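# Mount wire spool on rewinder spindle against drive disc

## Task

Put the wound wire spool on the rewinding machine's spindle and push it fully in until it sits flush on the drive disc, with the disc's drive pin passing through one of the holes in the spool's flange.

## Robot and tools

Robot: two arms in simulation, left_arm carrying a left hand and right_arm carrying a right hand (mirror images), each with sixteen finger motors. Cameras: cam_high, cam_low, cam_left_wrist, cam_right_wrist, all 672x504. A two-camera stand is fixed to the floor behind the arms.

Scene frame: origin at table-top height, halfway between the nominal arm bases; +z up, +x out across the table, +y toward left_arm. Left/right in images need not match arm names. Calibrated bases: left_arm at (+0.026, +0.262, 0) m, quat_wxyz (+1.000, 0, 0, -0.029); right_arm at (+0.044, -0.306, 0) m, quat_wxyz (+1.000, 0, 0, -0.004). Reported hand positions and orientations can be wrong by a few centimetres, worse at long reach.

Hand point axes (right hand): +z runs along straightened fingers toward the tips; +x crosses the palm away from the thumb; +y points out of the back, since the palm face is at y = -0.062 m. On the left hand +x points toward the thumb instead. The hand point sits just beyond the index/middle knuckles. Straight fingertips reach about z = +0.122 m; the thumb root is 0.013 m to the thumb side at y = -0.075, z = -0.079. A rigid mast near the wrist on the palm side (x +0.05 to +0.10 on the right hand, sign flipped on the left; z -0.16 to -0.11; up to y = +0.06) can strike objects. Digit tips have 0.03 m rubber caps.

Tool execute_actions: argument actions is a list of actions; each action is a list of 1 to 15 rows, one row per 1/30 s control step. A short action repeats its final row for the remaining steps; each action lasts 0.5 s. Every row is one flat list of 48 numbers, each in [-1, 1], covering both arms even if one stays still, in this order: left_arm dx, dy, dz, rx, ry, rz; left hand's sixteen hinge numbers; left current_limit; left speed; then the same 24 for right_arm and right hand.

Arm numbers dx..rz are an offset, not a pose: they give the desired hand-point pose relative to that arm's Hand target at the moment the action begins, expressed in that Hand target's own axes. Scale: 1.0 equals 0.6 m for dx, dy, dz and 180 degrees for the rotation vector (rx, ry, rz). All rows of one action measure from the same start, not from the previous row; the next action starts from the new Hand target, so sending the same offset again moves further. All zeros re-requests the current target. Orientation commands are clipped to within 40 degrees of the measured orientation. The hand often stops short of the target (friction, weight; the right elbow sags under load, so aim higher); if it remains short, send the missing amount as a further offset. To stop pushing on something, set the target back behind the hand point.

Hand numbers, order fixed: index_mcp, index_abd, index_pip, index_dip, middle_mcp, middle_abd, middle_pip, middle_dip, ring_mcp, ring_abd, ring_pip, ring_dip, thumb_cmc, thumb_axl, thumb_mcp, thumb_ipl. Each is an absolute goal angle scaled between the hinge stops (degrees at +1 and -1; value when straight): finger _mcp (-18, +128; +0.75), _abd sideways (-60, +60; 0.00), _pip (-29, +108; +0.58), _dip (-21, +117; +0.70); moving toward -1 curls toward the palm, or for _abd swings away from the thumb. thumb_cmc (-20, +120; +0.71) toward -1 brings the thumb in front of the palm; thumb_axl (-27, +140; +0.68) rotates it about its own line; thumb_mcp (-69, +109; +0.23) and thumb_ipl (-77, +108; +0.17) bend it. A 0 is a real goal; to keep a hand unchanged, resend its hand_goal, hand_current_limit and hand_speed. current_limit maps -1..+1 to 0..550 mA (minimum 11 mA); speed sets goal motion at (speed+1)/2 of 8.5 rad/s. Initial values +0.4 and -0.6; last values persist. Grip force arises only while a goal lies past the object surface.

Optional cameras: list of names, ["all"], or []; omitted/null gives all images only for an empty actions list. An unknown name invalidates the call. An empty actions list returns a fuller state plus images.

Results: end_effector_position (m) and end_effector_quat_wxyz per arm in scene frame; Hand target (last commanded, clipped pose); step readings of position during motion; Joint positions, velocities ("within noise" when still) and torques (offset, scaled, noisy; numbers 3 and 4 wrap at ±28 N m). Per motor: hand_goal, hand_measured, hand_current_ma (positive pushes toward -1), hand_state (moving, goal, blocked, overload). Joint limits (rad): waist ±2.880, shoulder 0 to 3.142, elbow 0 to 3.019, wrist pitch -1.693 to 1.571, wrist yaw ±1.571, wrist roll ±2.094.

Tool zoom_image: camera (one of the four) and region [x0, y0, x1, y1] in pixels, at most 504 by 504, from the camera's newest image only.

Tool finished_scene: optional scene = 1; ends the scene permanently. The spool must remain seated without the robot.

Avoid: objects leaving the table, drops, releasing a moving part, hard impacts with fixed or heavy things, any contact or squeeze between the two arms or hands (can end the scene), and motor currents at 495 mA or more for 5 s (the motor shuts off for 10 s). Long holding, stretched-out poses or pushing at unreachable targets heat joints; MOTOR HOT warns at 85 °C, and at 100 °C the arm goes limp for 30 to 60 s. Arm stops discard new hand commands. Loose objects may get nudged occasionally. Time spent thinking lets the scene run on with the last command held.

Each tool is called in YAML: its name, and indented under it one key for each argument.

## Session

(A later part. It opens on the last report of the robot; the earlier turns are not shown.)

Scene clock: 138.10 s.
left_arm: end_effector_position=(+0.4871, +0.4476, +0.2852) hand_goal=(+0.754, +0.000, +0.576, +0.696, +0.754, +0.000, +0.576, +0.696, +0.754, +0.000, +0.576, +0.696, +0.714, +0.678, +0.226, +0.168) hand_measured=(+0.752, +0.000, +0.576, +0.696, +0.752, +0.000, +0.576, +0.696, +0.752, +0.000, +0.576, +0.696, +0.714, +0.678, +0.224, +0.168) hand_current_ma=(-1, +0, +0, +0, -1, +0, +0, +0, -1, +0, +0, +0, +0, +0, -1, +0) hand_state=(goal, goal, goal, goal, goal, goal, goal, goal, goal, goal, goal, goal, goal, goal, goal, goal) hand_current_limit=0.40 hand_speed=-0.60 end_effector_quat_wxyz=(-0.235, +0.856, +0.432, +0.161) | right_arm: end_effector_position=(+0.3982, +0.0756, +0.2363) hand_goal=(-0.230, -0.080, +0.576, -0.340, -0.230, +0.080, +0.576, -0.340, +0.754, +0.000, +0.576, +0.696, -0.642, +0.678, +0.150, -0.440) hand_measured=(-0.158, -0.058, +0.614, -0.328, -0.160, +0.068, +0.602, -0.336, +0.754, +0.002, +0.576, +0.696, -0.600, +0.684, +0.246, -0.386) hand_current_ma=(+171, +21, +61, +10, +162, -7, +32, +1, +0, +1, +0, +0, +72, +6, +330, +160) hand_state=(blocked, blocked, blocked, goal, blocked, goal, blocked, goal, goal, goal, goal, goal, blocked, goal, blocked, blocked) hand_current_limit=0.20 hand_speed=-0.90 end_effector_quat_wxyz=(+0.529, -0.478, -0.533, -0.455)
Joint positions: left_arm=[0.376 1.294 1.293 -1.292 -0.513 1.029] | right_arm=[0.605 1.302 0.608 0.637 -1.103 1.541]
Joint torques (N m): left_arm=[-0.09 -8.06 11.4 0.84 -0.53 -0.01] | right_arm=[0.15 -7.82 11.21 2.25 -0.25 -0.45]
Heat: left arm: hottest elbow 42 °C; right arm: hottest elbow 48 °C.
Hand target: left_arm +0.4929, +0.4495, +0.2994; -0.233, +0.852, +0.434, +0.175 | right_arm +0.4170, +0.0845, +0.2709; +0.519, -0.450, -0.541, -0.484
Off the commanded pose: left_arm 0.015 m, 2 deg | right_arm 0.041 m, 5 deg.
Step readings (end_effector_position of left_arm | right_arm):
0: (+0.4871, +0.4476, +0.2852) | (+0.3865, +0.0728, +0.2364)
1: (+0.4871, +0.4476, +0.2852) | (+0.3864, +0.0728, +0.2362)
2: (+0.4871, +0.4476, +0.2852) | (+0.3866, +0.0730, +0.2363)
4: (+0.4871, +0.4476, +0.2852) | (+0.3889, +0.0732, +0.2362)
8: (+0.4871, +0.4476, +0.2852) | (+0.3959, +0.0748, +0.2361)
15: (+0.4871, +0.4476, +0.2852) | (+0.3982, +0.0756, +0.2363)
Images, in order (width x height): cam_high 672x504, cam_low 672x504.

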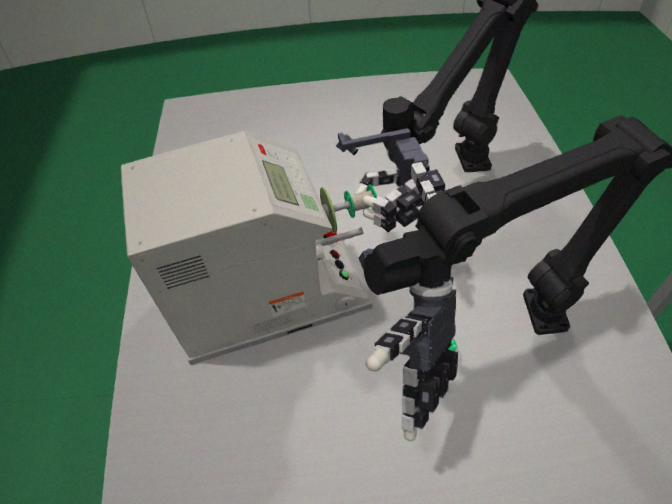

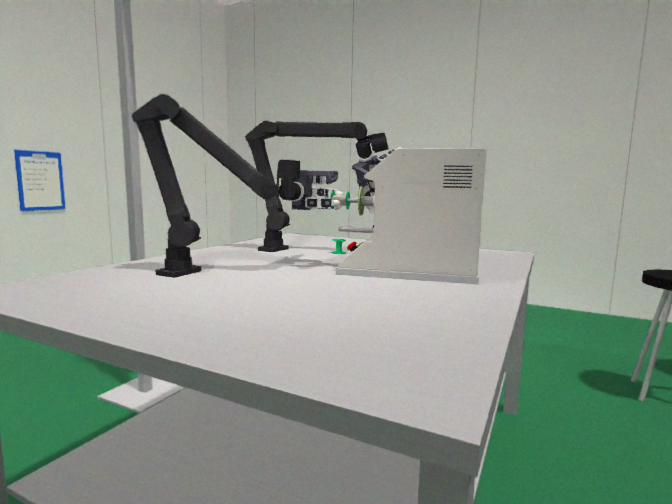

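execute_actions:
  actions:
    - [[0,0,0,0,0,0,0.754,0,0.576,0.696,0.754,0,0.576,0.696,0.754,0,0.576,0.696,0.714,0.678,0.226,0.168,0.4,-0.6,-0.0022,0.0198,0.002,0,0,0,-0.230,-0.08,0.576,-0.340,-0.230,0.08,0.576,-0.340,0.754,0,0.576,0.696,-0.643,0.678,0.150,-0.440,0.2,-0.9]]
    - [[0,0,0,0,0,0,0.754,0,0.576,0.696,0.754,0,0.576,0.696,0.754,0,0.576,0.696,0.714,0.678,0.226,0.168,0.4,-0.6,-0.0022,0.0165,0.0017,0,0,0,-0.230,-0.08,0.576,-0.340,-0.230,0.08,0.576,-0.340,0.754,0,0.576,0.696,-0.643,0.678,0.150,-0.440,0.2,-0.9]]
  cameras: ["cam_high","cam_low"]

zoom_image:
  camera: "cam_high"
  region: [320, 176, 376, 218]

zoom_image:
  camera: "cam_low"
  region: [325, 182, 373, 218]

Scene clock: 141.03 s.
left_arm: end_effector_position=(+0.4871, +0.4476, +0.2852) hand_goal=(+0.754, +0.000, +0.576, +0.696, +0.754, +0.000, +0.576, +0.696, +0.754, +0.000, +0.576, +0.696, +0.714, +0.678, +0.226, +0.168) hand_measured=(+0.752, +0.000, +0.576, +0.696, +0.752, +0.000, +0.576, +0.696, +0.752, +0.000, +0.576, +0.696, +0.714, +0.678, +0.224, +0.168) hand_current_ma=(-1, +0, +0, +0, -1, +0, +0, +0, -1, +0, +0, +0, +0, +0, -1, +0) hand_state=(goal, goal, goal, goal, goal, goal, goal, goal, goal, goal, goal, goal, goal, goal, goal, goal) hand_current_limit=0.40 hand_speed=-0.60 end_effector_quat_wxyz=(-0.235, +0.856, +0.432, +0.161) | right_arm: end_effector_position=(+0.4197, +0.0808, +0.2365) hand_goal=(-0.230, -0.080, +0.576, -0.340, -0.230, +0.080, +0.576, -0.340, +0.754, +0.000, +0.576, +0.696, -0.642, +0.678, +0.150, -0.440) hand_measured=(-0.158, -0.058, +0.614, -0.328, -0.160, +0.068, +0.602, -0.336, +0.754, +0.002, +0.576, +0.696, -0.600, +0.684, +0.246, -0.386) hand_current_ma=(+171, +21, +61, +10, +162, -7, +32, +2, +0, +1, +0, +0, +72, +6, +330, +160) hand_state=(blocked, blocked, blocked, goal, blocked, goal, blocked, goal, goal, goal, goal, goal, blocked, goal, blocked, blocked) hand_current_limit=0.20 hand_speed=-0.90 end_effector_quat_wxyz=(+0.530, -0.479, -0.532, -0.454)
Joint positions: left_arm=[0.376 1.294 1.293 -1.292 -0.513 1.029] | right_arm=[0.585 1.357 0.661 0.637 -1.123 1.541]
Joint torques (N m): left_arm=[-0.21 -8.12 11.47 0.84 -0.53 -0.02] | right_arm=[0.21 -8.23 11 2.51 -0.26 -0.45]
Heat: left arm: hottest elbow 42 °C; right arm: hottest elbow 48 °C.
Hand target: left_arm +0.4929, +0.4495, +0.2994; -0.233, +0.852, +0.434, +0.175 | right_arm +0.4383, +0.0895, +0.2695; +0.519, -0.450, -0.542, -0.484
Off the commanded pose: left_arm 0.015 m, 2 deg | right_arm 0.039 m, 5 deg.
Step readings (end_effector_position of left_arm | right_arm):
0: (+0.4871, +0.4476, +0.2852) | (+0.3982, +0.0756, +0.2363)
1: (+0.4871, +0.4476, +0.2852) | (+0.3981, +0.0757, +0.2363)
2: (+0.4871, +0.4476, +0.2852) | (+0.3985, +0.0757, +0.2364)
4: (+0.4871, +0.4476, +0.2852) | (+0.4006, +0.0760, +0.2364)
8: (+0.4871, +0.4476, +0.2852) | (+0.4078, +0.0778, +0.2364)
15: (+0.4871, +0.4476, +0.2852) | (+0.4099, +0.0785, +0.2365)
16: (+0.4871, +0.4476, +0.2852) | (+0.4100, +0.0784, +0.2365)
17: (+0.4871, +0.4476, +0.2852) | (+0.4102, +0.0786, +0.2365)
19: (+0.4871, +0.4476, +0.2852) | (+0.4121, +0.0787, +0.2365)
23: (+0.4871, +0.4476, +0.2852) | (+0.4177, +0.0803, +0.2364)
30: (+0.4871, +0.4476, +0.2852) | (+0.4197, +0.0808, +0.2365)
Images, in order (width x height): cam_high 672x504, cam_low 672x504.

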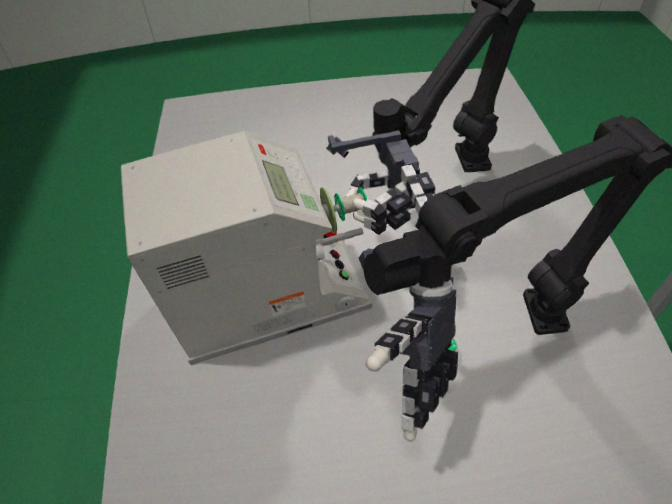

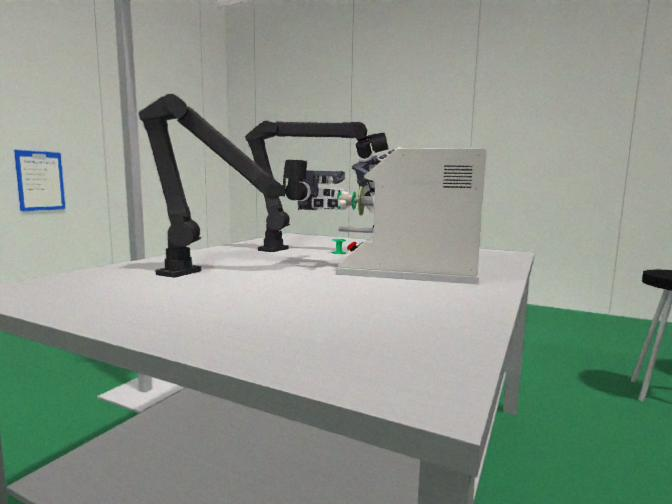

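Scaled by 9.000 from the camera's 672x504 image, which has a finer 960x720 frame.

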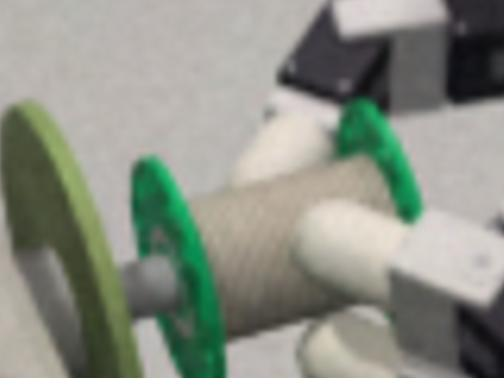

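Scaled by 10.500 from the camera's 672x504 image, which has a finer 960x720 frame.

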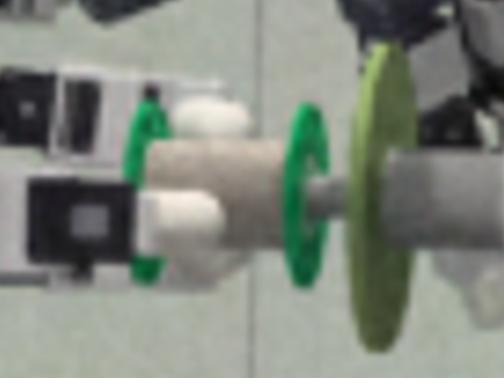

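zoom_image:
  camera: "cam_high"
  region: [320, 185, 348, 225]

zoom_image:
  camera: "cam_low"
  region: [348, 183, 372, 219]

Scaled by 12.600 from the camera's 672x504 image, which has a finer 960x720 frame.

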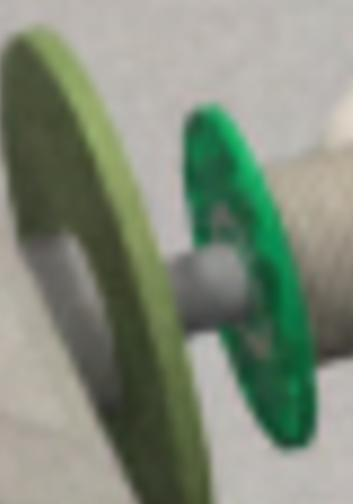

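Scaled by 14.000 from the camera's 672x504 image, which has a finer 960x720 frame.

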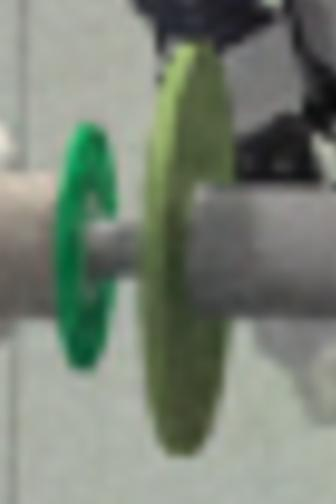

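execute_actions:
  actions:
    - [[0,0,0,0,0,0,0.754,0,0.576,0.696,0.754,0,0.576,0.696,0.754,0,0.576,0.696,0.714,0.678,0.226,0.168,0.4,-0.6,-0.0022,0.0165,0.0017,0,0,0,-0.230,-0.08,0.576,-0.340,-0.230,0.08,0.576,-0.340,0.754,0,0.576,0.696,-0.643,0.678,0.150,-0.440,0.2,-0.9]]
  cameras: ["cam_high","cam_low"]

zoom_image:
  camera: "cam_high"
  region: [320, 185, 348, 225]

zoom_image:
  camera: "cam_low"
  region: [348, 183, 372, 219]

Scene clock: 143.53 s.
left_arm: end_effector_position=(+0.4871, +0.4476, +0.2852) hand_goal=(+0.754, +0.000, +0.576, +0.696, +0.754, +0.000, +0.576, +0.696, +0.754, +0.000, +0.576, +0.696, +0.714, +0.678, +0.226, +0.168) hand_measured=(+0.752, +0.000, +0.576, +0.696, +0.752, +0.000, +0.576, +0.696, +0.752, +0.000, +0.576, +0.696, +0.714, +0.678, +0.224, +0.168) hand_current_ma=(-1, +0, +0, +0, -1, +0, +0, +0, -1, +0, +0, +0, +0, +0, -1, +0) hand_state=(goal, goal, goal, goal, goal, goal, goal, goal, goal, goal, goal, goal, goal, goal, goal, goal) hand_current_limit=0.40 hand_speed=-0.60 end_effector_quat_wxyz=(-0.235, +0.856, +0.432, +0.161) | right_arm: end_effector_position=(+0.4297, +0.0831, +0.2367) hand_goal=(-0.230, -0.080, +0.576, -0.340, -0.230, +0.080, +0.576, -0.340, +0.754, +0.000, +0.576, +0.696, -0.642, +0.678, +0.150, -0.440) hand_measured=(-0.158, -0.058, +0.614, -0.328, -0.160, +0.068, +0.602, -0.336, +0.754, +0.002, +0.576, +0.696, -0.600, +0.684, +0.246, -0.386) hand_current_ma=(+171, +21, +61, +10, +162, -7, +32, +2, +0, +1, +0, +0, +72, +6, +330, +160) hand_state=(blocked, blocked, blocked, goal, blocked, goal, blocked, goal, goal, goal, goal, goal, blocked, goal, blocked, blocked) hand_current_limit=0.20 hand_speed=-0.90 end_effector_quat_wxyz=(+0.530, -0.478, -0.532, -0.455)
Joint positions: left_arm=[0.376 1.294 1.293 -1.292 -0.513 1.029] | right_arm=[0.576 1.383 0.685 0.641 -1.13 1.541]
Joint torques (N m): left_arm=[0.15 -7.94 11.47 0.85 -0.53 -0.01] | right_arm=[0.44 -8.82 10.92 2.51 -0.28 -0.44]
Heat: left arm: hottest elbow 42 °C; right arm: hottest elbow 49 °C.
Hand target: left_arm +0.4929, +0.4495, +0.2994; -0.233, +0.852, +0.434, +0.175 | right_arm +0.4482, +0.0917, +0.2689; +0.519, -0.450, -0.541, -0.484
Off the commanded pose: left_arm 0.015 m, 2 deg | right_arm 0.038 m, 5 deg.
Step readings (end_effector_position of left_arm | right_arm):
0: (+0.4871, +0.4476, +0.2852) | (+0.4197, +0.0808, +0.2365)
1: (+0.4871, +0.4476, +0.2852) | (+0.4198, +0.0807, +0.2363)
2: (+0.4871, +0.4476, +0.2852) | (+0.4200, +0.0809, +0.2366)
4: (+0.4871, +0.4476, +0.2852) | (+0.4219, +0.0811, +0.2366)
8: (+0.4871, +0.4476, +0.2852) | (+0.4278, +0.0826, +0.2364)
15: (+0.4871, +0.4476, +0.2852) | (+0.4297, +0.0831, +0.2366)
Images, in order (width x height): cam_high 672x504, cam_low 672x504.

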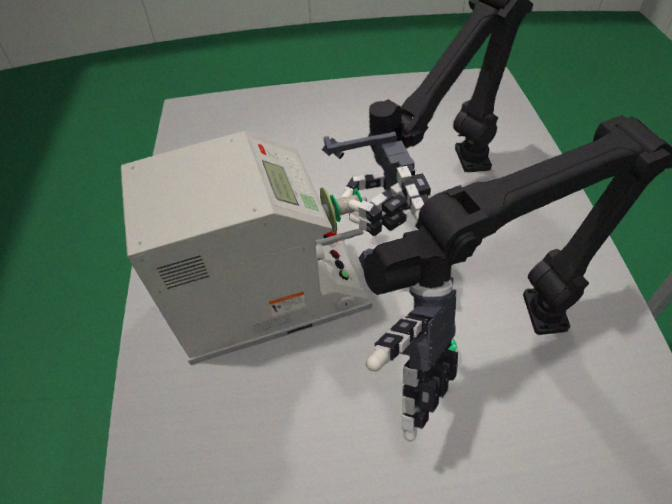

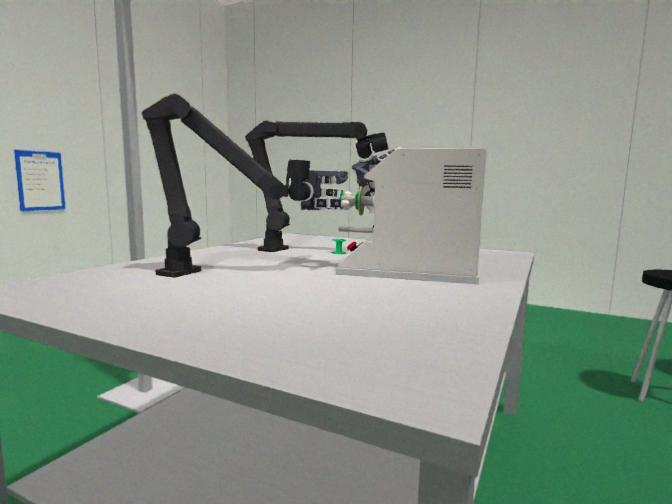

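Scaled by 12.600 from the camera's 672x504 image, which has a finer 960x720 frame.

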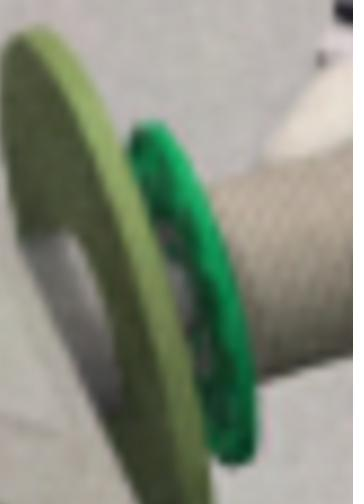

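Scaled by 14.000 from the camera's 672x504 image, which has a finer 960x720 frame.

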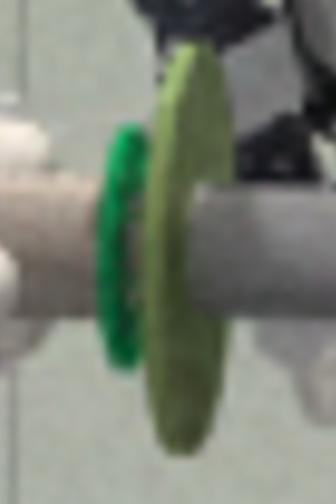

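execute_actions:
  actions:
    - [[0,0,0,0,0,0,0.754,0,0.576,0.696,0.754,0,0.576,0.696,0.754,0,0.576,0.696,0.714,0.678,0.226,0.168,0.4,-0.6,-0.0017,0.011,0.0011,0,0,0,-0.230,-0.08,0.576,-0.340,-0.230,0.08,0.576,-0.340,0.754,0,0.576,0.696,-0.643,0.678,0.150,-0.440,0.2,-0.9]]

execute_actions:
  actions:
    - [[0,0,0,0,0,0,0.754,0,0.576,0.696,0.754,0,0.576,0.696,0.754,0,0.576,0.696,0.714,0.678,0.226,0.168,0.4,-0.6,-0.0012,0.009,0.0009,0,0,0,-0.230,-0.08,0.576,-0.340,-0.230,0.08,0.576,-0.340,0.754,0,0.576,0.696,-0.643,0.678,0.150,-0.440,0.2,-0.9]]
  cameras: ["cam_high","cam_low","cam_right_wrist"]

zoom_image:
  camera: "cam_high"
  region: [320, 185, 348, 225]

zoom_image:
  camera: "cam_low"
  region: [348, 183, 372, 219]

Scene clock: 145.87 s.
left_arm: end_effector_position=(+0.4871, +0.4476, +0.2852) hand_goal=(+0.754, +0.000, +0.576, +0.696, +0.754, +0.000, +0.576, +0.696, +0.754, +0.000, +0.576, +0.696, +0.714, +0.678, +0.226, +0.168) hand_measured=(+0.752, +0.000, +0.576, +0.696, +0.752, +0.000, +0.576, +0.696, +0.752, +0.000, +0.576, +0.696, +0.714, +0.678, +0.224, +0.168) hand_current_ma=(-1, +0, +0, +0, -1, +0, +0, +0, -1, +0, +0, +0, +0, +0, -1, +0) hand_state=(goal, goal, goal, goal, goal, goal, goal, goal, goal, goal, goal, goal, goal, goal, goal, goal) hand_current_limit=0.40 hand_speed=-0.60 end_effector_quat_wxyz=(-0.235, +0.856, +0.432, +0.161) | right_arm: end_effector_position=(+0.4363, +0.0846, +0.2366) hand_goal=(-0.230, -0.080, +0.576, -0.340, -0.230, +0.080, +0.576, -0.340, +0.754, +0.000, +0.576, +0.696, -0.642, +0.678, +0.150, -0.440) hand_measured=(-0.158, -0.058, +0.614, -0.328, -0.160, +0.068, +0.602, -0.336, +0.754, +0.002, +0.576, +0.696, -0.600, +0.684, +0.246, -0.386) hand_current_ma=(+171, +21, +61, +10, +162, -7, +32, +2, +0, +1, +0, +0, +72, +6, +330, +160) hand_state=(blocked, blocked, blocked, goal, blocked, goal, blocked, goal, goal, goal, goal, goal, blocked, goal, blocked, blocked) hand_current_limit=0.20 hand_speed=-0.90 end_effector_quat_wxyz=(+0.529, -0.478, -0.532, -0.456)
Joint positions: left_arm=[0.376 1.294 1.293 -1.292 -0.513 1.029] | right_arm=[0.57 1.4 0.701 0.643 -1.136 1.541]
Joint torques (N m): left_arm=[-0.21 -8.06 11.47 0.88 -0.54 0] | right_arm=[0.38 -8.88 10.95 2.5 -0.28 -0.44]
Heat: left arm: hottest elbow 42 °C; right arm: hottest elbow 49 °C.
Hand target: left_arm +0.4929, +0.4495, +0.2994; -0.233, +0.852, +0.434, +0.175 | right_arm +0.4548, +0.0932, +0.2681; +0.519, -0.450, -0.541, -0.484
Off the commanded pose: left_arm 0.015 m, 2 deg | right_arm 0.038 m, 5 deg.
Step readings (end_effector_position of left_arm | right_arm):
0: (+0.4871, +0.4476, +0.2852) | (+0.4297, +0.0831, +0.2365)
1: (+0.4871, +0.4476, +0.2852) | (+0.4297, +0.0832, +0.2365)
2: (+0.4871, +0.4476, +0.2852) | (+0.4298, +0.0832, +0.2367)
4: (+0.4871, +0.4476, +0.2852) | (+0.4312, +0.0834, +0.2367)
8: (+0.4871, +0.4476, +0.2852) | (+0.4351, +0.0843, +0.2365)
15: (+0.4871, +0.4476, +0.2852) | (+0.4363, +0.0846, +0.2366)

Scene clock: 146.57 s.
left_arm: end_effector_position=(+0.4871, +0.4476, +0.2852) hand_goal=(+0.754, +0.000, +0.576, +0.696, +0.754, +0.000, +0.576, +0.696, +0.754, +0.000, +0.576, +0.696, +0.714, +0.678, +0.226, +0.168) hand_measured=(+0.752, +0.000, +0.576, +0.696, +0.752, +0.000, +0.576, +0.696, +0.752, +0.000, +0.576, +0.696, +0.714, +0.678, +0.224, +0.168) hand_current_ma=(-1, +0, +0, +0, -1, +0, +0, +0, -1, +0, +0, +0, +0, +0, -1, +0) hand_state=(goal, goal, goal, goal, goal, goal, goal, goal, goal, goal, goal, goal, goal, goal, goal, goal) hand_current_limit=0.40 hand_speed=-0.60 end_effector_quat_wxyz=(-0.235, +0.856, +0.432, +0.161) | right_arm: end_effector_position=(+0.4408, +0.0858, +0.2367) hand_goal=(-0.230, -0.080, +0.576, -0.340, -0.230, +0.080, +0.576, -0.340, +0.754, +0.000, +0.576, +0.696, -0.642, +0.678, +0.150, -0.440) hand_measured=(-0.158, -0.058, +0.614, -0.328, -0.160, +0.068, +0.602, -0.336, +0.754, +0.002, +0.576, +0.696, -0.600, +0.684, +0.246, -0.386) hand_current_ma=(+171, +21, +61, +9, +162, -8, +32, +2, +0, +1, +0, +0, +72, +5, +330, +160) hand_state=(blocked, blocked, blocked, goal, blocked, goal, blocked, goal, goal, goal, goal, goal, blocked, goal, blocked, blocked) hand_current_limit=0.20 hand_speed=-0.90 end_effector_quat_wxyz=(+0.530, -0.477, -0.533, -0.456)
Joint positions: left_arm=[0.376 1.294 1.293 -1.292 -0.513 1.029] | right_arm=[0.566 1.413 0.713 0.645 -1.142 1.541]
Joint torques (N m): left_arm=[-0.03 -8.12 11.44 0.88 -0.53 0] | right_arm=[0.26 -8.82 10.99 2.5 -0.21 -0.44]
Heat: left arm: hottest elbow 42 °C; right arm: hottest elbow 49 °C.
Hand target: left_arm +0.4929, +0.4495, +0.2994; -0.233, +0.852, +0.434, +0.175 | right_arm +0.4600, +0.0945, +0.2677; +0.519, -0.450, -0.541, -0.484
Off the commanded pose: left_arm 0.015 m, 2 deg | right_arm 0.038 m, 5 deg.
Step readings (end_effector_position of left_arm | right_arm):
0: (+0.4871, +0.4476, +0.2852) | (+0.4363, +0.0846, +0.2366)
1: (+0.4871, +0.4476, +0.2852) | (+0.4363, +0.0847, +0.2367)
2: (+0.4871, +0.4476, +0.2852) | (+0.4363, +0.0848, +0.2365)
4: (+0.4871, +0.4476, +0.2852) | (+0.4374, +0.0850, +0.2367)
8: (+0.4871, +0.4476, +0.2852) | (+0.4407, +0.0857, +0.2367)
15: (+0.4871, +0.4476, +0.2852) | (+0.4408, +0.0858, +0.2367)
Images, in order (width x height): cam_high 672x504, cam_low 672x504, cam_right_wrist 672x504.

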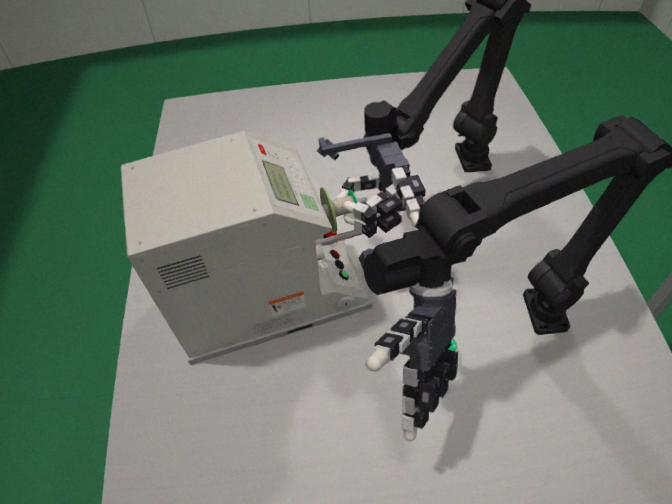

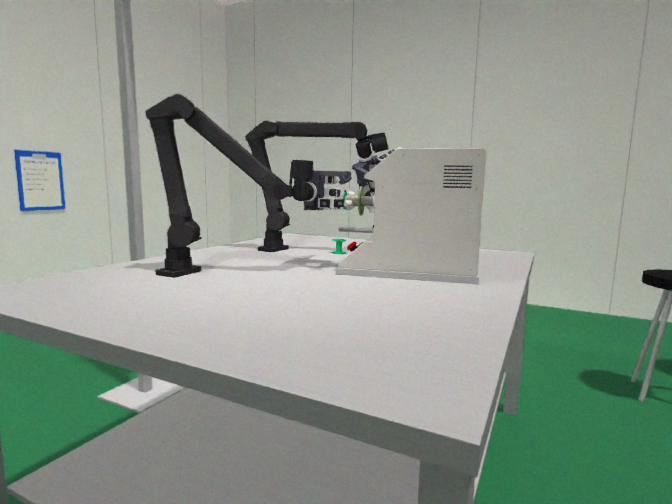

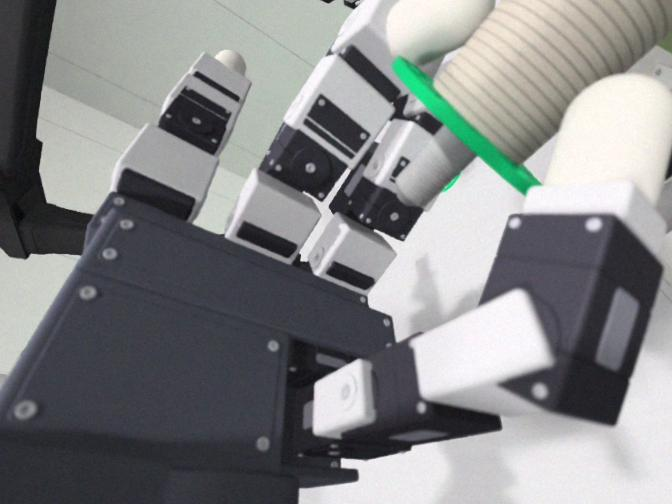

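Scaled by 12.600 from the camera's 672x504 image, which has a finer 960x720 frame.

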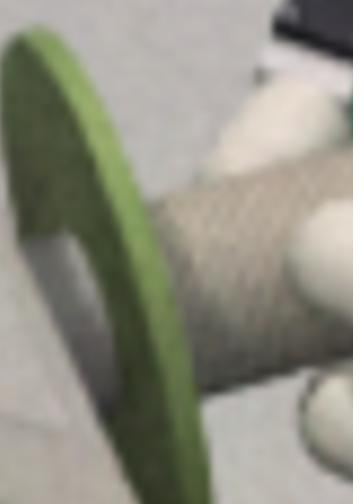

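Scaled by 14.000 from the camera's 672x504 image, which has a finer 960x720 frame.

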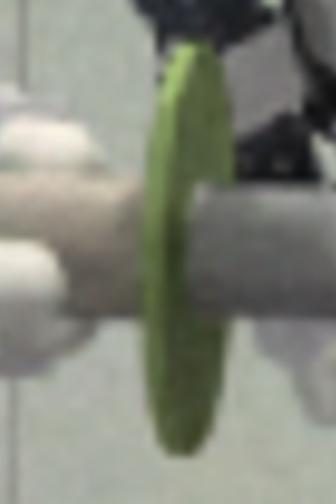

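execute_actions:
  actions:
    - [[0,0,0,0,0,0,0.754,0,0.576,0.696,0.754,0,0.576,0.696,0.754,0,0.576,0.696,0.714,0.678,0.226,0.168,0.4,-0.6,-0.001,0.0066,0.0006,0,0,0,-0.230,-0.08,0.576,-0.340,-0.230,0.08,0.576,-0.340,0.754,0,0.576,0.696,-0.643,0.678,0.150,-0.440,0.2,-0.9]]

Scene clock: 147.60 s.
left_arm: end_effector_position=(+0.4871, +0.4476, +0.2852) hand_goal=(+0.754, +0.000, +0.576, +0.696, +0.754, +0.000, +0.576, +0.696, +0.754, +0.000, +0.576, +0.696, +0.714, +0.678, +0.226, +0.168) hand_measured=(+0.752, +0.000, +0.576, +0.696, +0.752, +0.000, +0.576, +0.696, +0.752, +0.000, +0.576, +0.696, +0.714, +0.678, +0.224, +0.168) hand_current_ma=(-1, +0, +0, +0, -1, +0, +0, +0, -1, +0, +0, +0, +0, +0, -1, +0) hand_state=(goal, goal, goal, goal, goal, goal, goal, goal, goal, goal, goal, goal, goal, goal, goal, goal) hand_current_limit=0.40 hand_speed=-0.60 end_effector_quat_wxyz=(-0.235, +0.856, +0.432, +0.161) | right_arm: end_effector_position=(+0.4412, +0.0856, +0.2366) hand_goal=(-0.230, -0.080, +0.576, -0.340, -0.230, +0.080, +0.576, -0.340, +0.754, +0.000, +0.576, +0.696, -0.642, +0.678, +0.150, -0.440) hand_measured=(-0.158, -0.058, +0.614, -0.328, -0.160, +0.068, +0.602, -0.336, +0.754, +0.002, +0.576, +0.696, -0.600, +0.684, +0.246, -0.386) hand_current_ma=(+171, +21, +61, +9, +162, -9, +32, +2, +0, +1, +0, +0, +72, +4, +330, +160) hand_state=(blocked, blocked, blocked, goal, blocked, goal, blocked, goal, goal, goal, goal, goal, blocked, goal, blocked, blocked) hand_current_limit=0.20 hand_speed=-0.90 end_effector_quat_wxyz=(+0.531, -0.476, -0.533, -0.455)
Joint positions: left_arm=[0.376 1.294 1.293 -1.292 -0.513 1.029] | right_arm=[0.564 1.415 0.714 0.647 -1.148 1.541]
Joint torques (N m): left_arm=[-0.15 -7.94 11.38 0.88 -0.54 -0.02] | right_arm=[0.26 -8.47 11.51 2.47 -0.13 -0.43]
Heat: left arm: hottest elbow 42 °C; right arm: hottest elbow 49 °C.
Hand target: left_arm +0.4929, +0.4495, +0.2994; -0.233, +0.852, +0.434, +0.175 | right_arm +0.4639, +0.0954, +0.2673; +0.519, -0.450, -0.541, -0.484
Off the commanded pose: left_arm 0.015 m, 2 deg | right_arm 0.039 m, 5 deg.
Step readings (end_effector_position of left_arm | right_arm):
0: (+0.4871, +0.4476, +0.2852) | (+0.4408, +0.0858, +0.2367)
1: (+0.4871, +0.4476, +0.2852) | (+0.4408, +0.0858, +0.2367)
2: (+0.4871, +0.4476, +0.2852) | (+0.4409, +0.0857, +0.2367)
4: (+0.4871, +0.4476, +0.2852) | (+0.4410, +0.0857, +0.2367)
8: (+0.4871, +0.4476, +0.2852) | (+0.4412, +0.0855, +0.2366)
15: (+0.4871, +0.4476, +0.2852) | (+0.4412, +0.0856, +0.2365)

execute_actions:
  actions:
    - [[0,0,0,0,0,0,0.754,0,0.576,0.696,0.754,0,0.576,0.696,0.754,0,0.576,0.696,0.714,0.678,0.226,0.168,0.4,-0.6,-0.0072,0,0,0.0026,-0.0441,-0.0044,-0.230,-0.08,0.576,-0.340,-0.230,0.08,0.576,-0.340,0.754,0,0.576,0.696,-0.643,0.678,0.150,-0.440,0.2,-0.9]]
  cameras: ["cam_high","cam_low","cam_right_wrist"]

Scene clock: 152.83 s.
left_arm: end_effector_position=(+0.4871, +0.4476, +0.2852) hand_goal=(+0.754, +0.000, +0.576, +0.696, +0.754, +0.000, +0.576, +0.696, +0.754, +0.000, +0.576, +0.696, +0.714, +0.678, +0.226, +0.168) hand_measured=(+0.752, +0.000, +0.576, +0.696, +0.752, +0.000, +0.576, +0.696, +0.752, +0.000, +0.576, +0.696, +0.714, +0.678, +0.224, +0.168) hand_current_ma=(-1, +0, +0, +0, -1, +0, +0, +0, -1, +0, +0, +0, +0, +0, -1, +0) hand_state=(goal, goal, goal, goal, goal, goal, goal, goal, goal, goal, goal, goal, goal, goal, goal, goal) hand_current_limit=0.40 hand_speed=-0.60 end_effector_quat_wxyz=(-0.235, +0.856, +0.432, +0.161) | right_arm: end_effector_position=(+0.4428, +0.0838, +0.2314) hand_goal=(-0.230, -0.080, +0.576, -0.340, -0.230, +0.080, +0.576, -0.340, +0.754, +0.000, +0.576, +0.696, -0.642, +0.678, +0.150, -0.440) hand_measured=(-0.160, -0.062, +0.614, -0.332, -0.160, +0.052, +0.602, -0.344, +0.754, +0.002, +0.576, +0.696, -0.600, +0.684, +0.246, -0.394) hand_current_ma=(+162, +15, +61, +5, +162, -32, +32, -2, +0, +1, +0, +0, +73, +4, +330, +122) hand_state=(blocked, goal, blocked, goal, blocked, blocked, blocked, goal, goal, goal, goal, goal, blocked, goal, blocked, blocked) hand_current_limit=0.20 hand_speed=-0.90 end_effector_quat_wxyz=(+0.497, -0.495, -0.570, -0.429)
Joint positions: left_arm=[0.376 1.294 1.293 -1.292 -0.513 1.029] | right_arm=[0.564 1.368 0.778 0.253 -1.138 1.267]
Joint torques (N m): left_arm=[-0.26 -7.88 11.43 0.87 -0.55 -0.03] | right_arm=[0.91 -9.11 12.12 1.33 0.3 -0.57]
Heat: left arm: hottest elbow 42 °C; right arm: hottest elbow 49 °C.
Hand target: left_arm +0.4929, +0.4495, +0.2994; -0.233, +0.852, +0.434, +0.175 | right_arm +0.4641, +0.0955, +0.2631; +0.479, -0.477, -0.581, -0.453
Off the commanded pose: left_arm 0.015 m, 2 deg | right_arm 0.040 m, 4 deg.
Step readings (end_effector_position of left_arm | right_arm):
0: (+0.4871, +0.4476, +0.2852) | (+0.4412, +0.0856, +0.2366)
1: (+0.4871, +0.4476, +0.2852) | (+0.4412, +0.0856, +0.2365)
2: (+0.4871, +0.4476, +0.2852) | (+0.4414, +0.0857, +0.2354)
4: (+0.4871, +0.4476, +0.2852) | (+0.4419, +0.0859, +0.2342)
8: (+0.4871, +0.4476, +0.2852) | (+0.4422, +0.0853, +0.2337)
15: (+0.4871, +0.4476, +0.2852) | (+0.4429, +0.0840, +0.2321)
Images, in order (width x height): cam_high 672x504, cam_low 672x504, cam_right_wrist 672x504.

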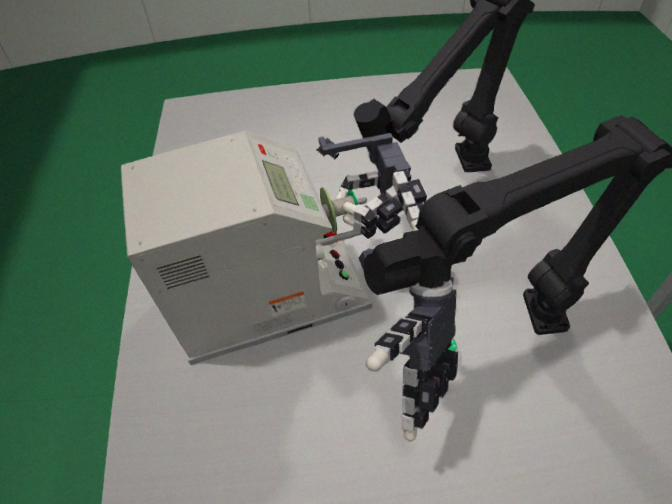

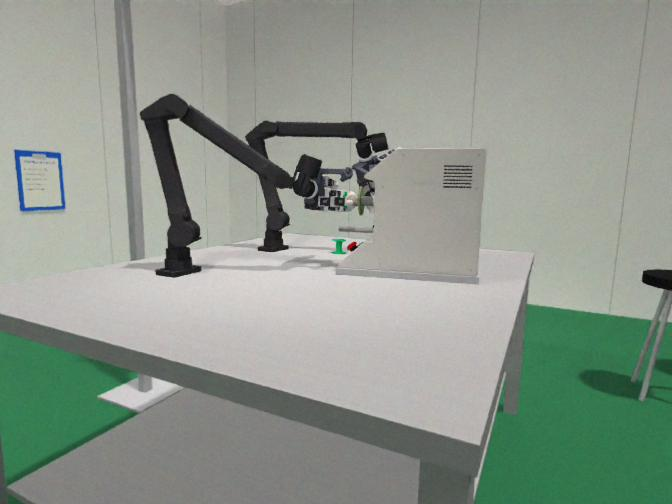

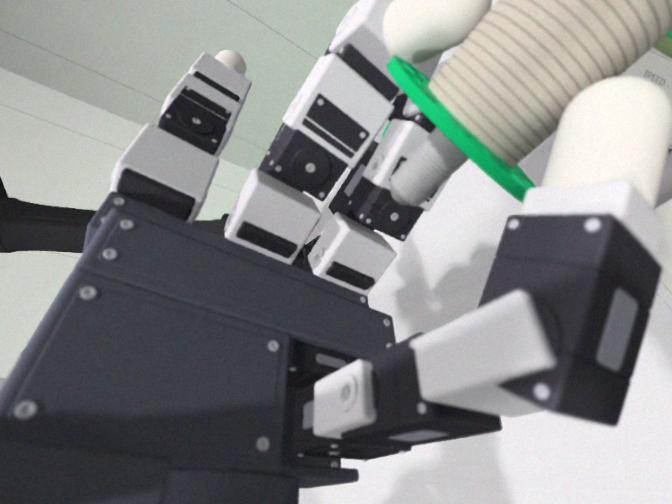

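execute_actions:
  actions:
    - [[0,0,0,0,0,0,0.754,0,0.576,0.696,0.754,0,0.576,0.696,0.754,0,0.576,0.696,0.714,0.678,0.226,0.168,0.4,-0.6,0.001,0.007,0.003,0,0,0,-0.230,-0.08,0.576,-0.340,-0.230,0.08,0.576,-0.340,0.754,0,0.576,0.696,-0.643,0.678,0.150,-0.440,0.2,-0.9]]

Scene clock: 153.87 s.
left_arm: end_effector_position=(+0.4871, +0.4476, +0.2852) hand_goal=(+0.754, +0.000, +0.576, +0.696, +0.754, +0.000, +0.576, +0.696, +0.754, +0.000, +0.576, +0.696, +0.714, +0.678, +0.226, +0.168) hand_measured=(+0.752, +0.000, +0.576, +0.696, +0.752, +0.000, +0.576, +0.696, +0.752, +0.000, +0.576, +0.696, +0.714, +0.678, +0.224, +0.168) hand_current_ma=(-1, +0, +0, +0, -1, +0, +0, +0, -1, +0, +0, +0, +0, +0, -1, +0) hand_state=(goal, goal, goal, goal, goal, goal, goal, goal, goal, goal, goal, goal, goal, goal, goal, goal) hand_current_limit=0.40 hand_speed=-0.60 end_effector_quat_wxyz=(-0.235, +0.856, +0.432, +0.161) | right_arm: end_effector_position=(+0.4431, +0.0840, +0.2309) hand_goal=(-0.230, -0.080, +0.576, -0.340, -0.230, +0.080, +0.576, -0.340, +0.754, +0.000, +0.576, +0.696, -0.642, +0.678, +0.150, -0.440) hand_measured=(-0.160, -0.066, +0.614, -0.336, -0.160, +0.050, +0.602, -0.344, +0.754, +0.002, +0.576, +0.696, -0.600, +0.684, +0.248, -0.402) hand_current_ma=(+162, +10, +61, +3, +162, -33, +32, -2, +0, +1, +0, +0, +73, +4, +330, +97) hand_state=(blocked, goal, blocked, goal, blocked, blocked, blocked, goal, goal, goal, goal, goal, blocked, goal, blocked, blocked) hand_current_limit=0.20 hand_speed=-0.90 end_effector_quat_wxyz=(+0.496, -0.497, -0.572, -0.425)
Joint positions: left_arm=[0.376 1.294 1.293 -1.292 -0.513 1.029] | right_arm=[0.564 1.367 0.786 0.224 -1.138 1.251]
Joint torques (N m): left_arm=[-0.32 -8 11.43 0.88 -0.53 -0.01] | right_arm=[0.85 -8.53 12.79 1.44 0.26 -0.57]
Heat: left arm: hottest elbow 42 °C; right arm: hottest elbow 49 °C.
Hand target: left_arm +0.4929, +0.4495, +0.2994; -0.233, +0.852, +0.434, +0.175 | right_arm +0.4680, +0.0979, +0.2636; +0.479, -0.477, -0.581, -0.453
Off the commanded pose: left_arm 0.015 m, 2 deg | right_arm 0.043 m, 5 deg.
Step readings (end_effector_position of left_arm | right_arm):
0: (+0.4871, +0.4476, +0.2852) | (+0.4428, +0.0838, +0.2314)
1: (+0.4871, +0.4476, +0.2852) | (+0.4428, +0.0838, +0.2314)
2: (+0.4871, +0.4476, +0.2852) | (+0.4429, +0.0838, +0.2314)
4: (+0.4871, +0.4476, +0.2852) | (+0.4431, +0.0839, +0.2312)
8: (+0.4871, +0.4476, +0.2852) | (+0.4432, +0.0840, +0.2313)
15: (+0.4871, +0.4476, +0.2852) | (+0.4432, +0.0840, +0.2311)

execute_actions:
  actions: []
  cameras: ["cam_right_wrist"]

zoom_image:
  camera: "cam_right_wrist"
  region: [360, 20, 560, 220]

Scene clock: 154.80 s.
left_arm: end_effector_position=(+0.4871, +0.4476, +0.2852) hand_goal=(+0.754, +0.000, +0.576, +0.696, +0.754, +0.000, +0.576, +0.696, +0.754, +0.000, +0.576, +0.696, +0.714, +0.678, +0.226, +0.168) hand_measured=(+0.752, +0.000, +0.576, +0.696, +0.752, +0.000, +0.576, +0.696, +0.752, +0.000, +0.576, +0.696, +0.714, +0.678, +0.224, +0.168) hand_current_ma=(-1, +0, +0, +0, -1, +0, +0, +0, -1, +0, +0, +0, +0, +0, -1, +0) hand_state=(goal, goal, goal, goal, goal, goal, goal, goal, goal, goal, goal, goal, goal, goal, goal, goal) hand_current_limit=0.40 hand_speed=-0.60 end_effector_quat_wxyz=(-0.235, +0.856, +0.432, +0.161) | right_arm: end_effector_position=(+0.4432, +0.0841, +0.2311) hand_goal=(-0.230, -0.080, +0.576, -0.340, -0.230, +0.080, +0.576, -0.340, +0.754, +0.000, +0.576, +0.696, -0.642, +0.678, +0.150, -0.440) hand_measured=(-0.160, -0.066, +0.614, -0.336, -0.160, +0.050, +0.602, -0.344, +0.754, +0.002, +0.576, +0.696, -0.600, +0.684, +0.248, -0.402) hand_current_ma=(+162, +10, +61, +3, +162, -33, +32, -2, +0, +1, +0, +0, +73, +4, +330, +96) hand_state=(blocked, goal, blocked, goal, blocked, blocked, blocked, goal, goal, goal, goal, goal, blocked, goal, blocked, blocked) hand_current_limit=0.20 hand_speed=-0.90 end_effector_quat_wxyz=(+0.496, -0.496, -0.572, -0.425)
Joint positions: left_arm=[0.376 1.294 1.293 -1.292 -0.513 1.029] | right_arm=[0.564 1.367 0.786 0.224 -1.138 1.251]
Joint velocities: within noise
Joint torques (N m): left_arm=[-0.15 -7.94 11.41 0.83 -0.53 0.01] | right_arm=[0.73 -8.53 12.79 1.4 0.26 -0.56]
Heat: left arm: hottest elbow 42 °C; right arm: hottest elbow 49 °C.
Hand target: left_arm +0.4929, +0.4495, +0.2994; -0.233, +0.852, +0.434, +0.175 | right_arm +0.4680, +0.0979, +0.2638; +0.479, -0.477, -0.581, -0.453
Off the commanded pose: left_arm 0.015 m, 2 deg | right_arm 0.043 m, 4 deg.
Images, in order (width x height): cam_right_wrist 672x504.

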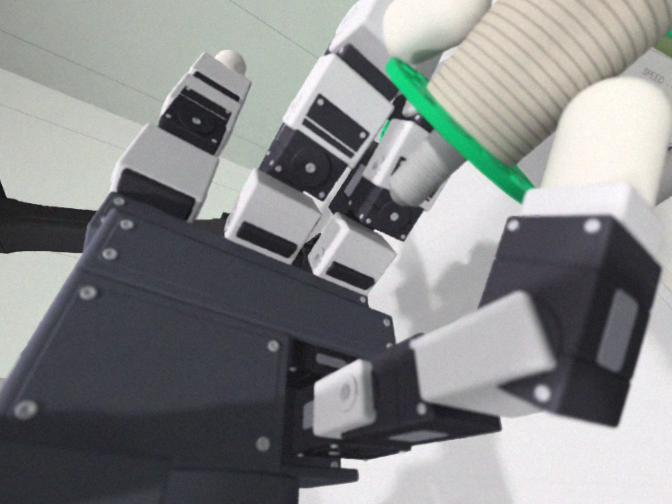

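Scaled by 2.520 from the camera's 672x504 image, which has a finer 960x720 frame.

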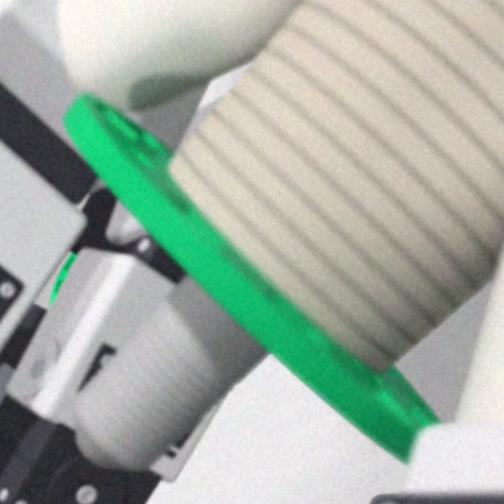

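execute_actions:
  actions:
    - [[0,0,0,0,0,0,0.754,0,0.576,0.696,0.754,0,0.576,0.696,0.754,0,0.576,0.696,0.714,0.678,0.226,0.168,0.4,-0.6,-0.0045,-0.005,0.0003,0.0016,-0.0276,-0.0028,-0.230,-0.08,0.576,-0.340,-0.230,0.08,0.576,-0.340,0.754,0,0.576,0.696,-0.643,0.678,0.150,-0.440,0.2,-0.9]]
  cameras: ["cam_right_wrist"]

zoom_image:
  camera: "cam_right_wrist"
  region: [360, 20, 560, 220]

Scene clock: 156.73 s.
left_arm: end_effector_position=(+0.4871, +0.4476, +0.2852) hand_goal=(+0.754, +0.000, +0.576, +0.696, +0.754, +0.000, +0.576, +0.696, +0.754, +0.000, +0.576, +0.696, +0.714, +0.678, +0.226, +0.168) hand_measured=(+0.752, +0.000, +0.576, +0.696, +0.752, +0.000, +0.576, +0.696, +0.752, +0.000, +0.576, +0.696, +0.714, +0.678, +0.224, +0.168) hand_current_ma=(-1, +0, +0, +0, -1, +0, +0, +0, -1, +0, +0, +0, +0, +0, -1, +0) hand_state=(goal, goal, goal, goal, goal, goal, goal, goal, goal, goal, goal, goal, goal, goal, goal, goal) hand_current_limit=0.40 hand_speed=-0.60 end_effector_quat_wxyz=(-0.235, +0.856, +0.432, +0.161) | right_arm: end_effector_position=(+0.4438, +0.0833, +0.2283) hand_goal=(-0.230, -0.080, +0.576, -0.340, -0.230, +0.080, +0.576, -0.340, +0.754, +0.000, +0.576, +0.696, -0.642, +0.678, +0.150, -0.440) hand_measured=(-0.158, -0.070, +0.614, -0.334, -0.160, +0.044, +0.602, -0.342, +0.754, +0.002, +0.576, +0.696, -0.594, +0.686, +0.248, -0.412) hand_current_ma=(+171, +7, +61, +4, +162, -43, +32, +0, +0, +1, +0, +0, +90, +7, +330, +57) hand_state=(blocked, goal, blocked, goal, blocked, blocked, blocked, goal, goal, goal, goal, goal, blocked, goal, blocked, blocked) hand_current_limit=0.20 hand_speed=-0.90 end_effector_quat_wxyz=(-0.469, +0.513, +0.593, +0.406)
Joint positions: left_arm=[0.376 1.294 1.293 -1.292 -0.513 1.029] | right_arm=[0.573 1.35 0.836 -0.009 -1.094 1.097]
Joint torques (N m): left_arm=[-0.26 -7.77 11.4 0.87 -0.53 -0.01] | right_arm=[0.97 -8.82 12.6 1.43 0.1 -0.58]
Heat: left arm: hottest elbow 42 °C; right arm: hottest elbow 49 °C.
Hand target: left_arm +0.4929, +0.4495, +0.2994; -0.233, +0.852, +0.434, +0.175 | right_arm +0.4652, +0.0972, +0.2607; -0.453, +0.492, +0.605, +0.433
Off the commanded pose: left_arm 0.015 m, 2 deg | right_arm 0.041 m, 4 deg.
Step readings (end_effector_position of left_arm | right_arm):
0: (+0.4871, +0.4476, +0.2852) | (+0.4432, +0.0841, +0.2311)
1: (+0.4871, +0.4476, +0.2852) | (+0.4432, +0.0840, +0.2307)
2: (+0.4871, +0.4476, +0.2852) | (+0.4435, +0.0836, +0.2305)
4: (+0.4871, +0.4476, +0.2852) | (+0.4435, +0.0839, +0.2303)
8: (+0.4871, +0.4476, +0.2852) | (+0.4435, +0.0838, +0.2297)
15: (+0.4871, +0.4476, +0.2852) | (+0.4439, +0.0835, +0.2288)
Images, in order (width x height): cam_right_wrist 672x504.

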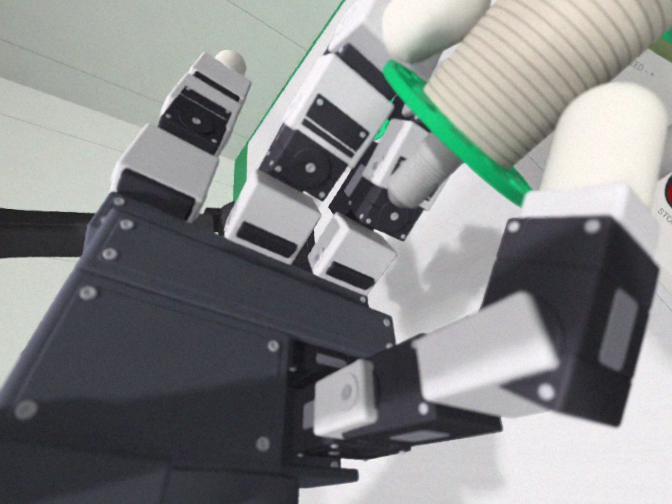

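Scaled by 2.520 from the camera's 672x504 image, which has a finer 960x720 frame.

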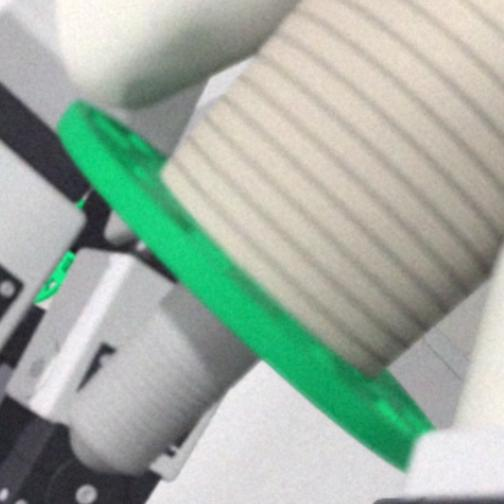

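zoom_image:
  camera: "cam_right_wrist"
  region: [380, 50, 460, 130]

Scaled by 6.300 from the camera's 672x504 image, which has a finer 960x720 frame.

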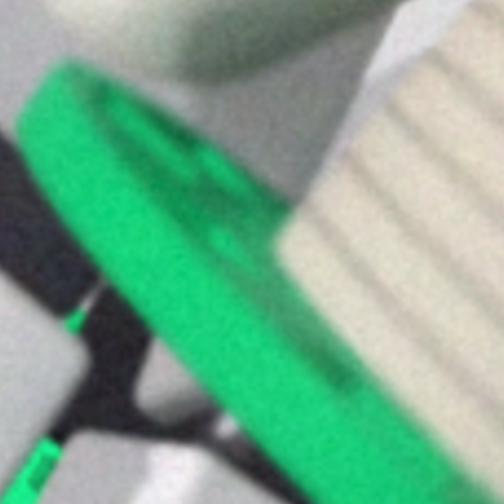

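execute_actions:
  actions:
    - [[0,0,0,0,0,0,0.754,0,0.576,0.696,0.754,0,0.576,0.696,0.754,0,0.576,0.696,0.714,0.678,0.226,0.168,0.4,-0.6,-0.0036,-0.002,0.0004,0.0013,-0.0221,-0.0022,-0.230,-0.08,0.576,-0.340,-0.230,0.08,0.576,-0.340,0.754,0,0.576,0.696,-0.643,0.678,0.150,-0.440,0.2,-0.9]]
  cameras: ["cam_right_wrist"]

zoom_image:
  camera: "cam_right_wrist"
  region: [380, 50, 460, 130]

Scene clock: 158.33 s.
left_arm: end_effector_position=(+0.4871, +0.4476, +0.2852) hand_goal=(+0.754, +0.000, +0.576, +0.696, +0.754, +0.000, +0.576, +0.696, +0.754, +0.000, +0.576, +0.696, +0.714, +0.678, +0.226, +0.168) hand_measured=(+0.752, +0.000, +0.576, +0.696, +0.752, +0.000, +0.576, +0.696, +0.752, +0.000, +0.576, +0.696, +0.714, +0.678, +0.224, +0.168) hand_current_ma=(-1, +0, +0, +0, -1, +0, +0, +0, -1, +0, +0, +0, +0, +0, -1, +0) hand_state=(goal, goal, goal, goal, goal, goal, goal, goal, goal, goal, goal, goal, goal, goal, goal, goal) hand_current_limit=0.40 hand_speed=-0.60 end_effector_quat_wxyz=(-0.235, +0.856, +0.432, +0.161) | right_arm: end_effector_position=(+0.4441, +0.0830, +0.2267) hand_goal=(-0.230, -0.080, +0.576, -0.340, -0.230, +0.080, +0.576, -0.340, +0.754, +0.000, +0.576, +0.696, -0.642, +0.678, +0.150, -0.440) hand_measured=(-0.158, -0.070, +0.614, -0.332, -0.166, +0.040, +0.598, -0.342, +0.754, +0.002, +0.576, +0.696, -0.584, +0.690, +0.248, -0.414) hand_current_ma=(+172, +7, +62, +5, +146, -52, +26, +0, +0, +1, +0, +0, +115, +13, +330, +52) hand_state=(blocked, goal, blocked, goal, blocked, blocked, blocked, goal, goal, goal, goal, goal, blocked, goal, blocked, blocked) hand_current_limit=0.20 hand_speed=-0.90 end_effector_quat_wxyz=(-0.447, +0.523, +0.612, +0.390)
Joint positions: left_arm=[0.376 1.294 1.293 -1.292 -0.513 1.029] | right_arm=[0.582 1.344 0.879 -0.176 -1.052 0.985]
Joint torques (N m): left_arm=[-0.15 -7.88 11.44 0.87 -0.54 -0.01] | right_arm=[1.14 -9 12.59 1.44 0 -0.53]
Heat: left arm: hottest elbow 42 °C; right arm: hottest elbow 50 °C.
Hand target: left_arm +0.4929, +0.4495, +0.2994; -0.233, +0.852, +0.434, +0.175 | right_arm +0.4642, +0.0970, +0.2588; -0.431, +0.504, +0.623, +0.416
Off the commanded pose: left_arm 0.015 m, 2 deg | right_arm 0.040 m, 4 deg.
Step readings (end_effector_position of left_arm | right_arm):
0: (+0.4871, +0.4476, +0.2852) | (+0.4438, +0.0833, +0.2283)
1: (+0.4871, +0.4476, +0.2852) | (+0.4440, +0.0832, +0.2282)
2: (+0.4871, +0.4476, +0.2852) | (+0.4442, +0.0831, +0.2279)
4: (+0.4871, +0.4476, +0.2852) | (+0.4446, +0.0834, +0.2271)
8: (+0.4871, +0.4476, +0.2852) | (+0.4445, +0.0833, +0.2267)
15: (+0.4871, +0.4476, +0.2852) | (+0.4442, +0.0831, +0.2267)
Images, in order (width x height): cam_right_wrist 672x504.

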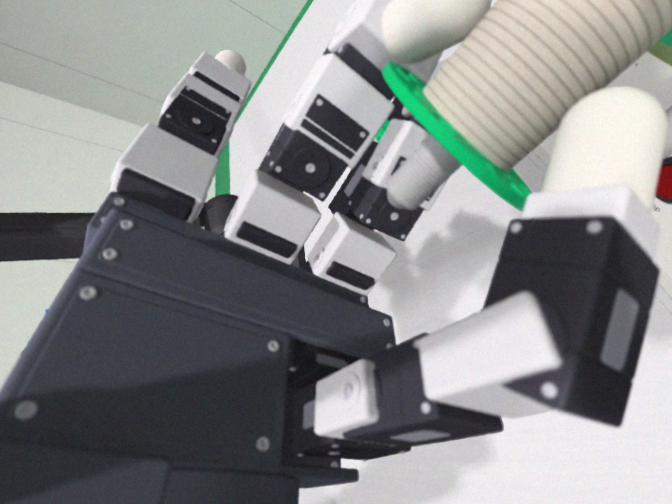

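Scaled by 6.300 from the camera's 672x504 image, which has a finer 960x720 frame.

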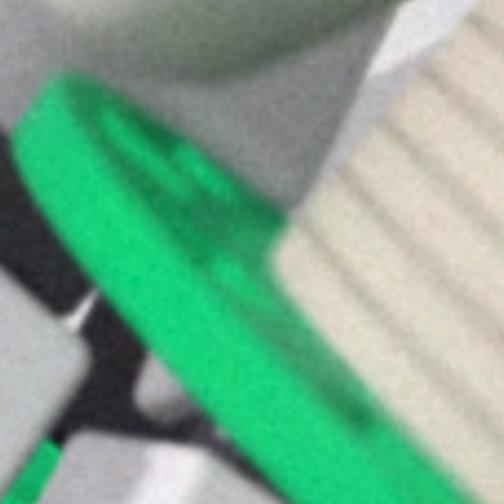

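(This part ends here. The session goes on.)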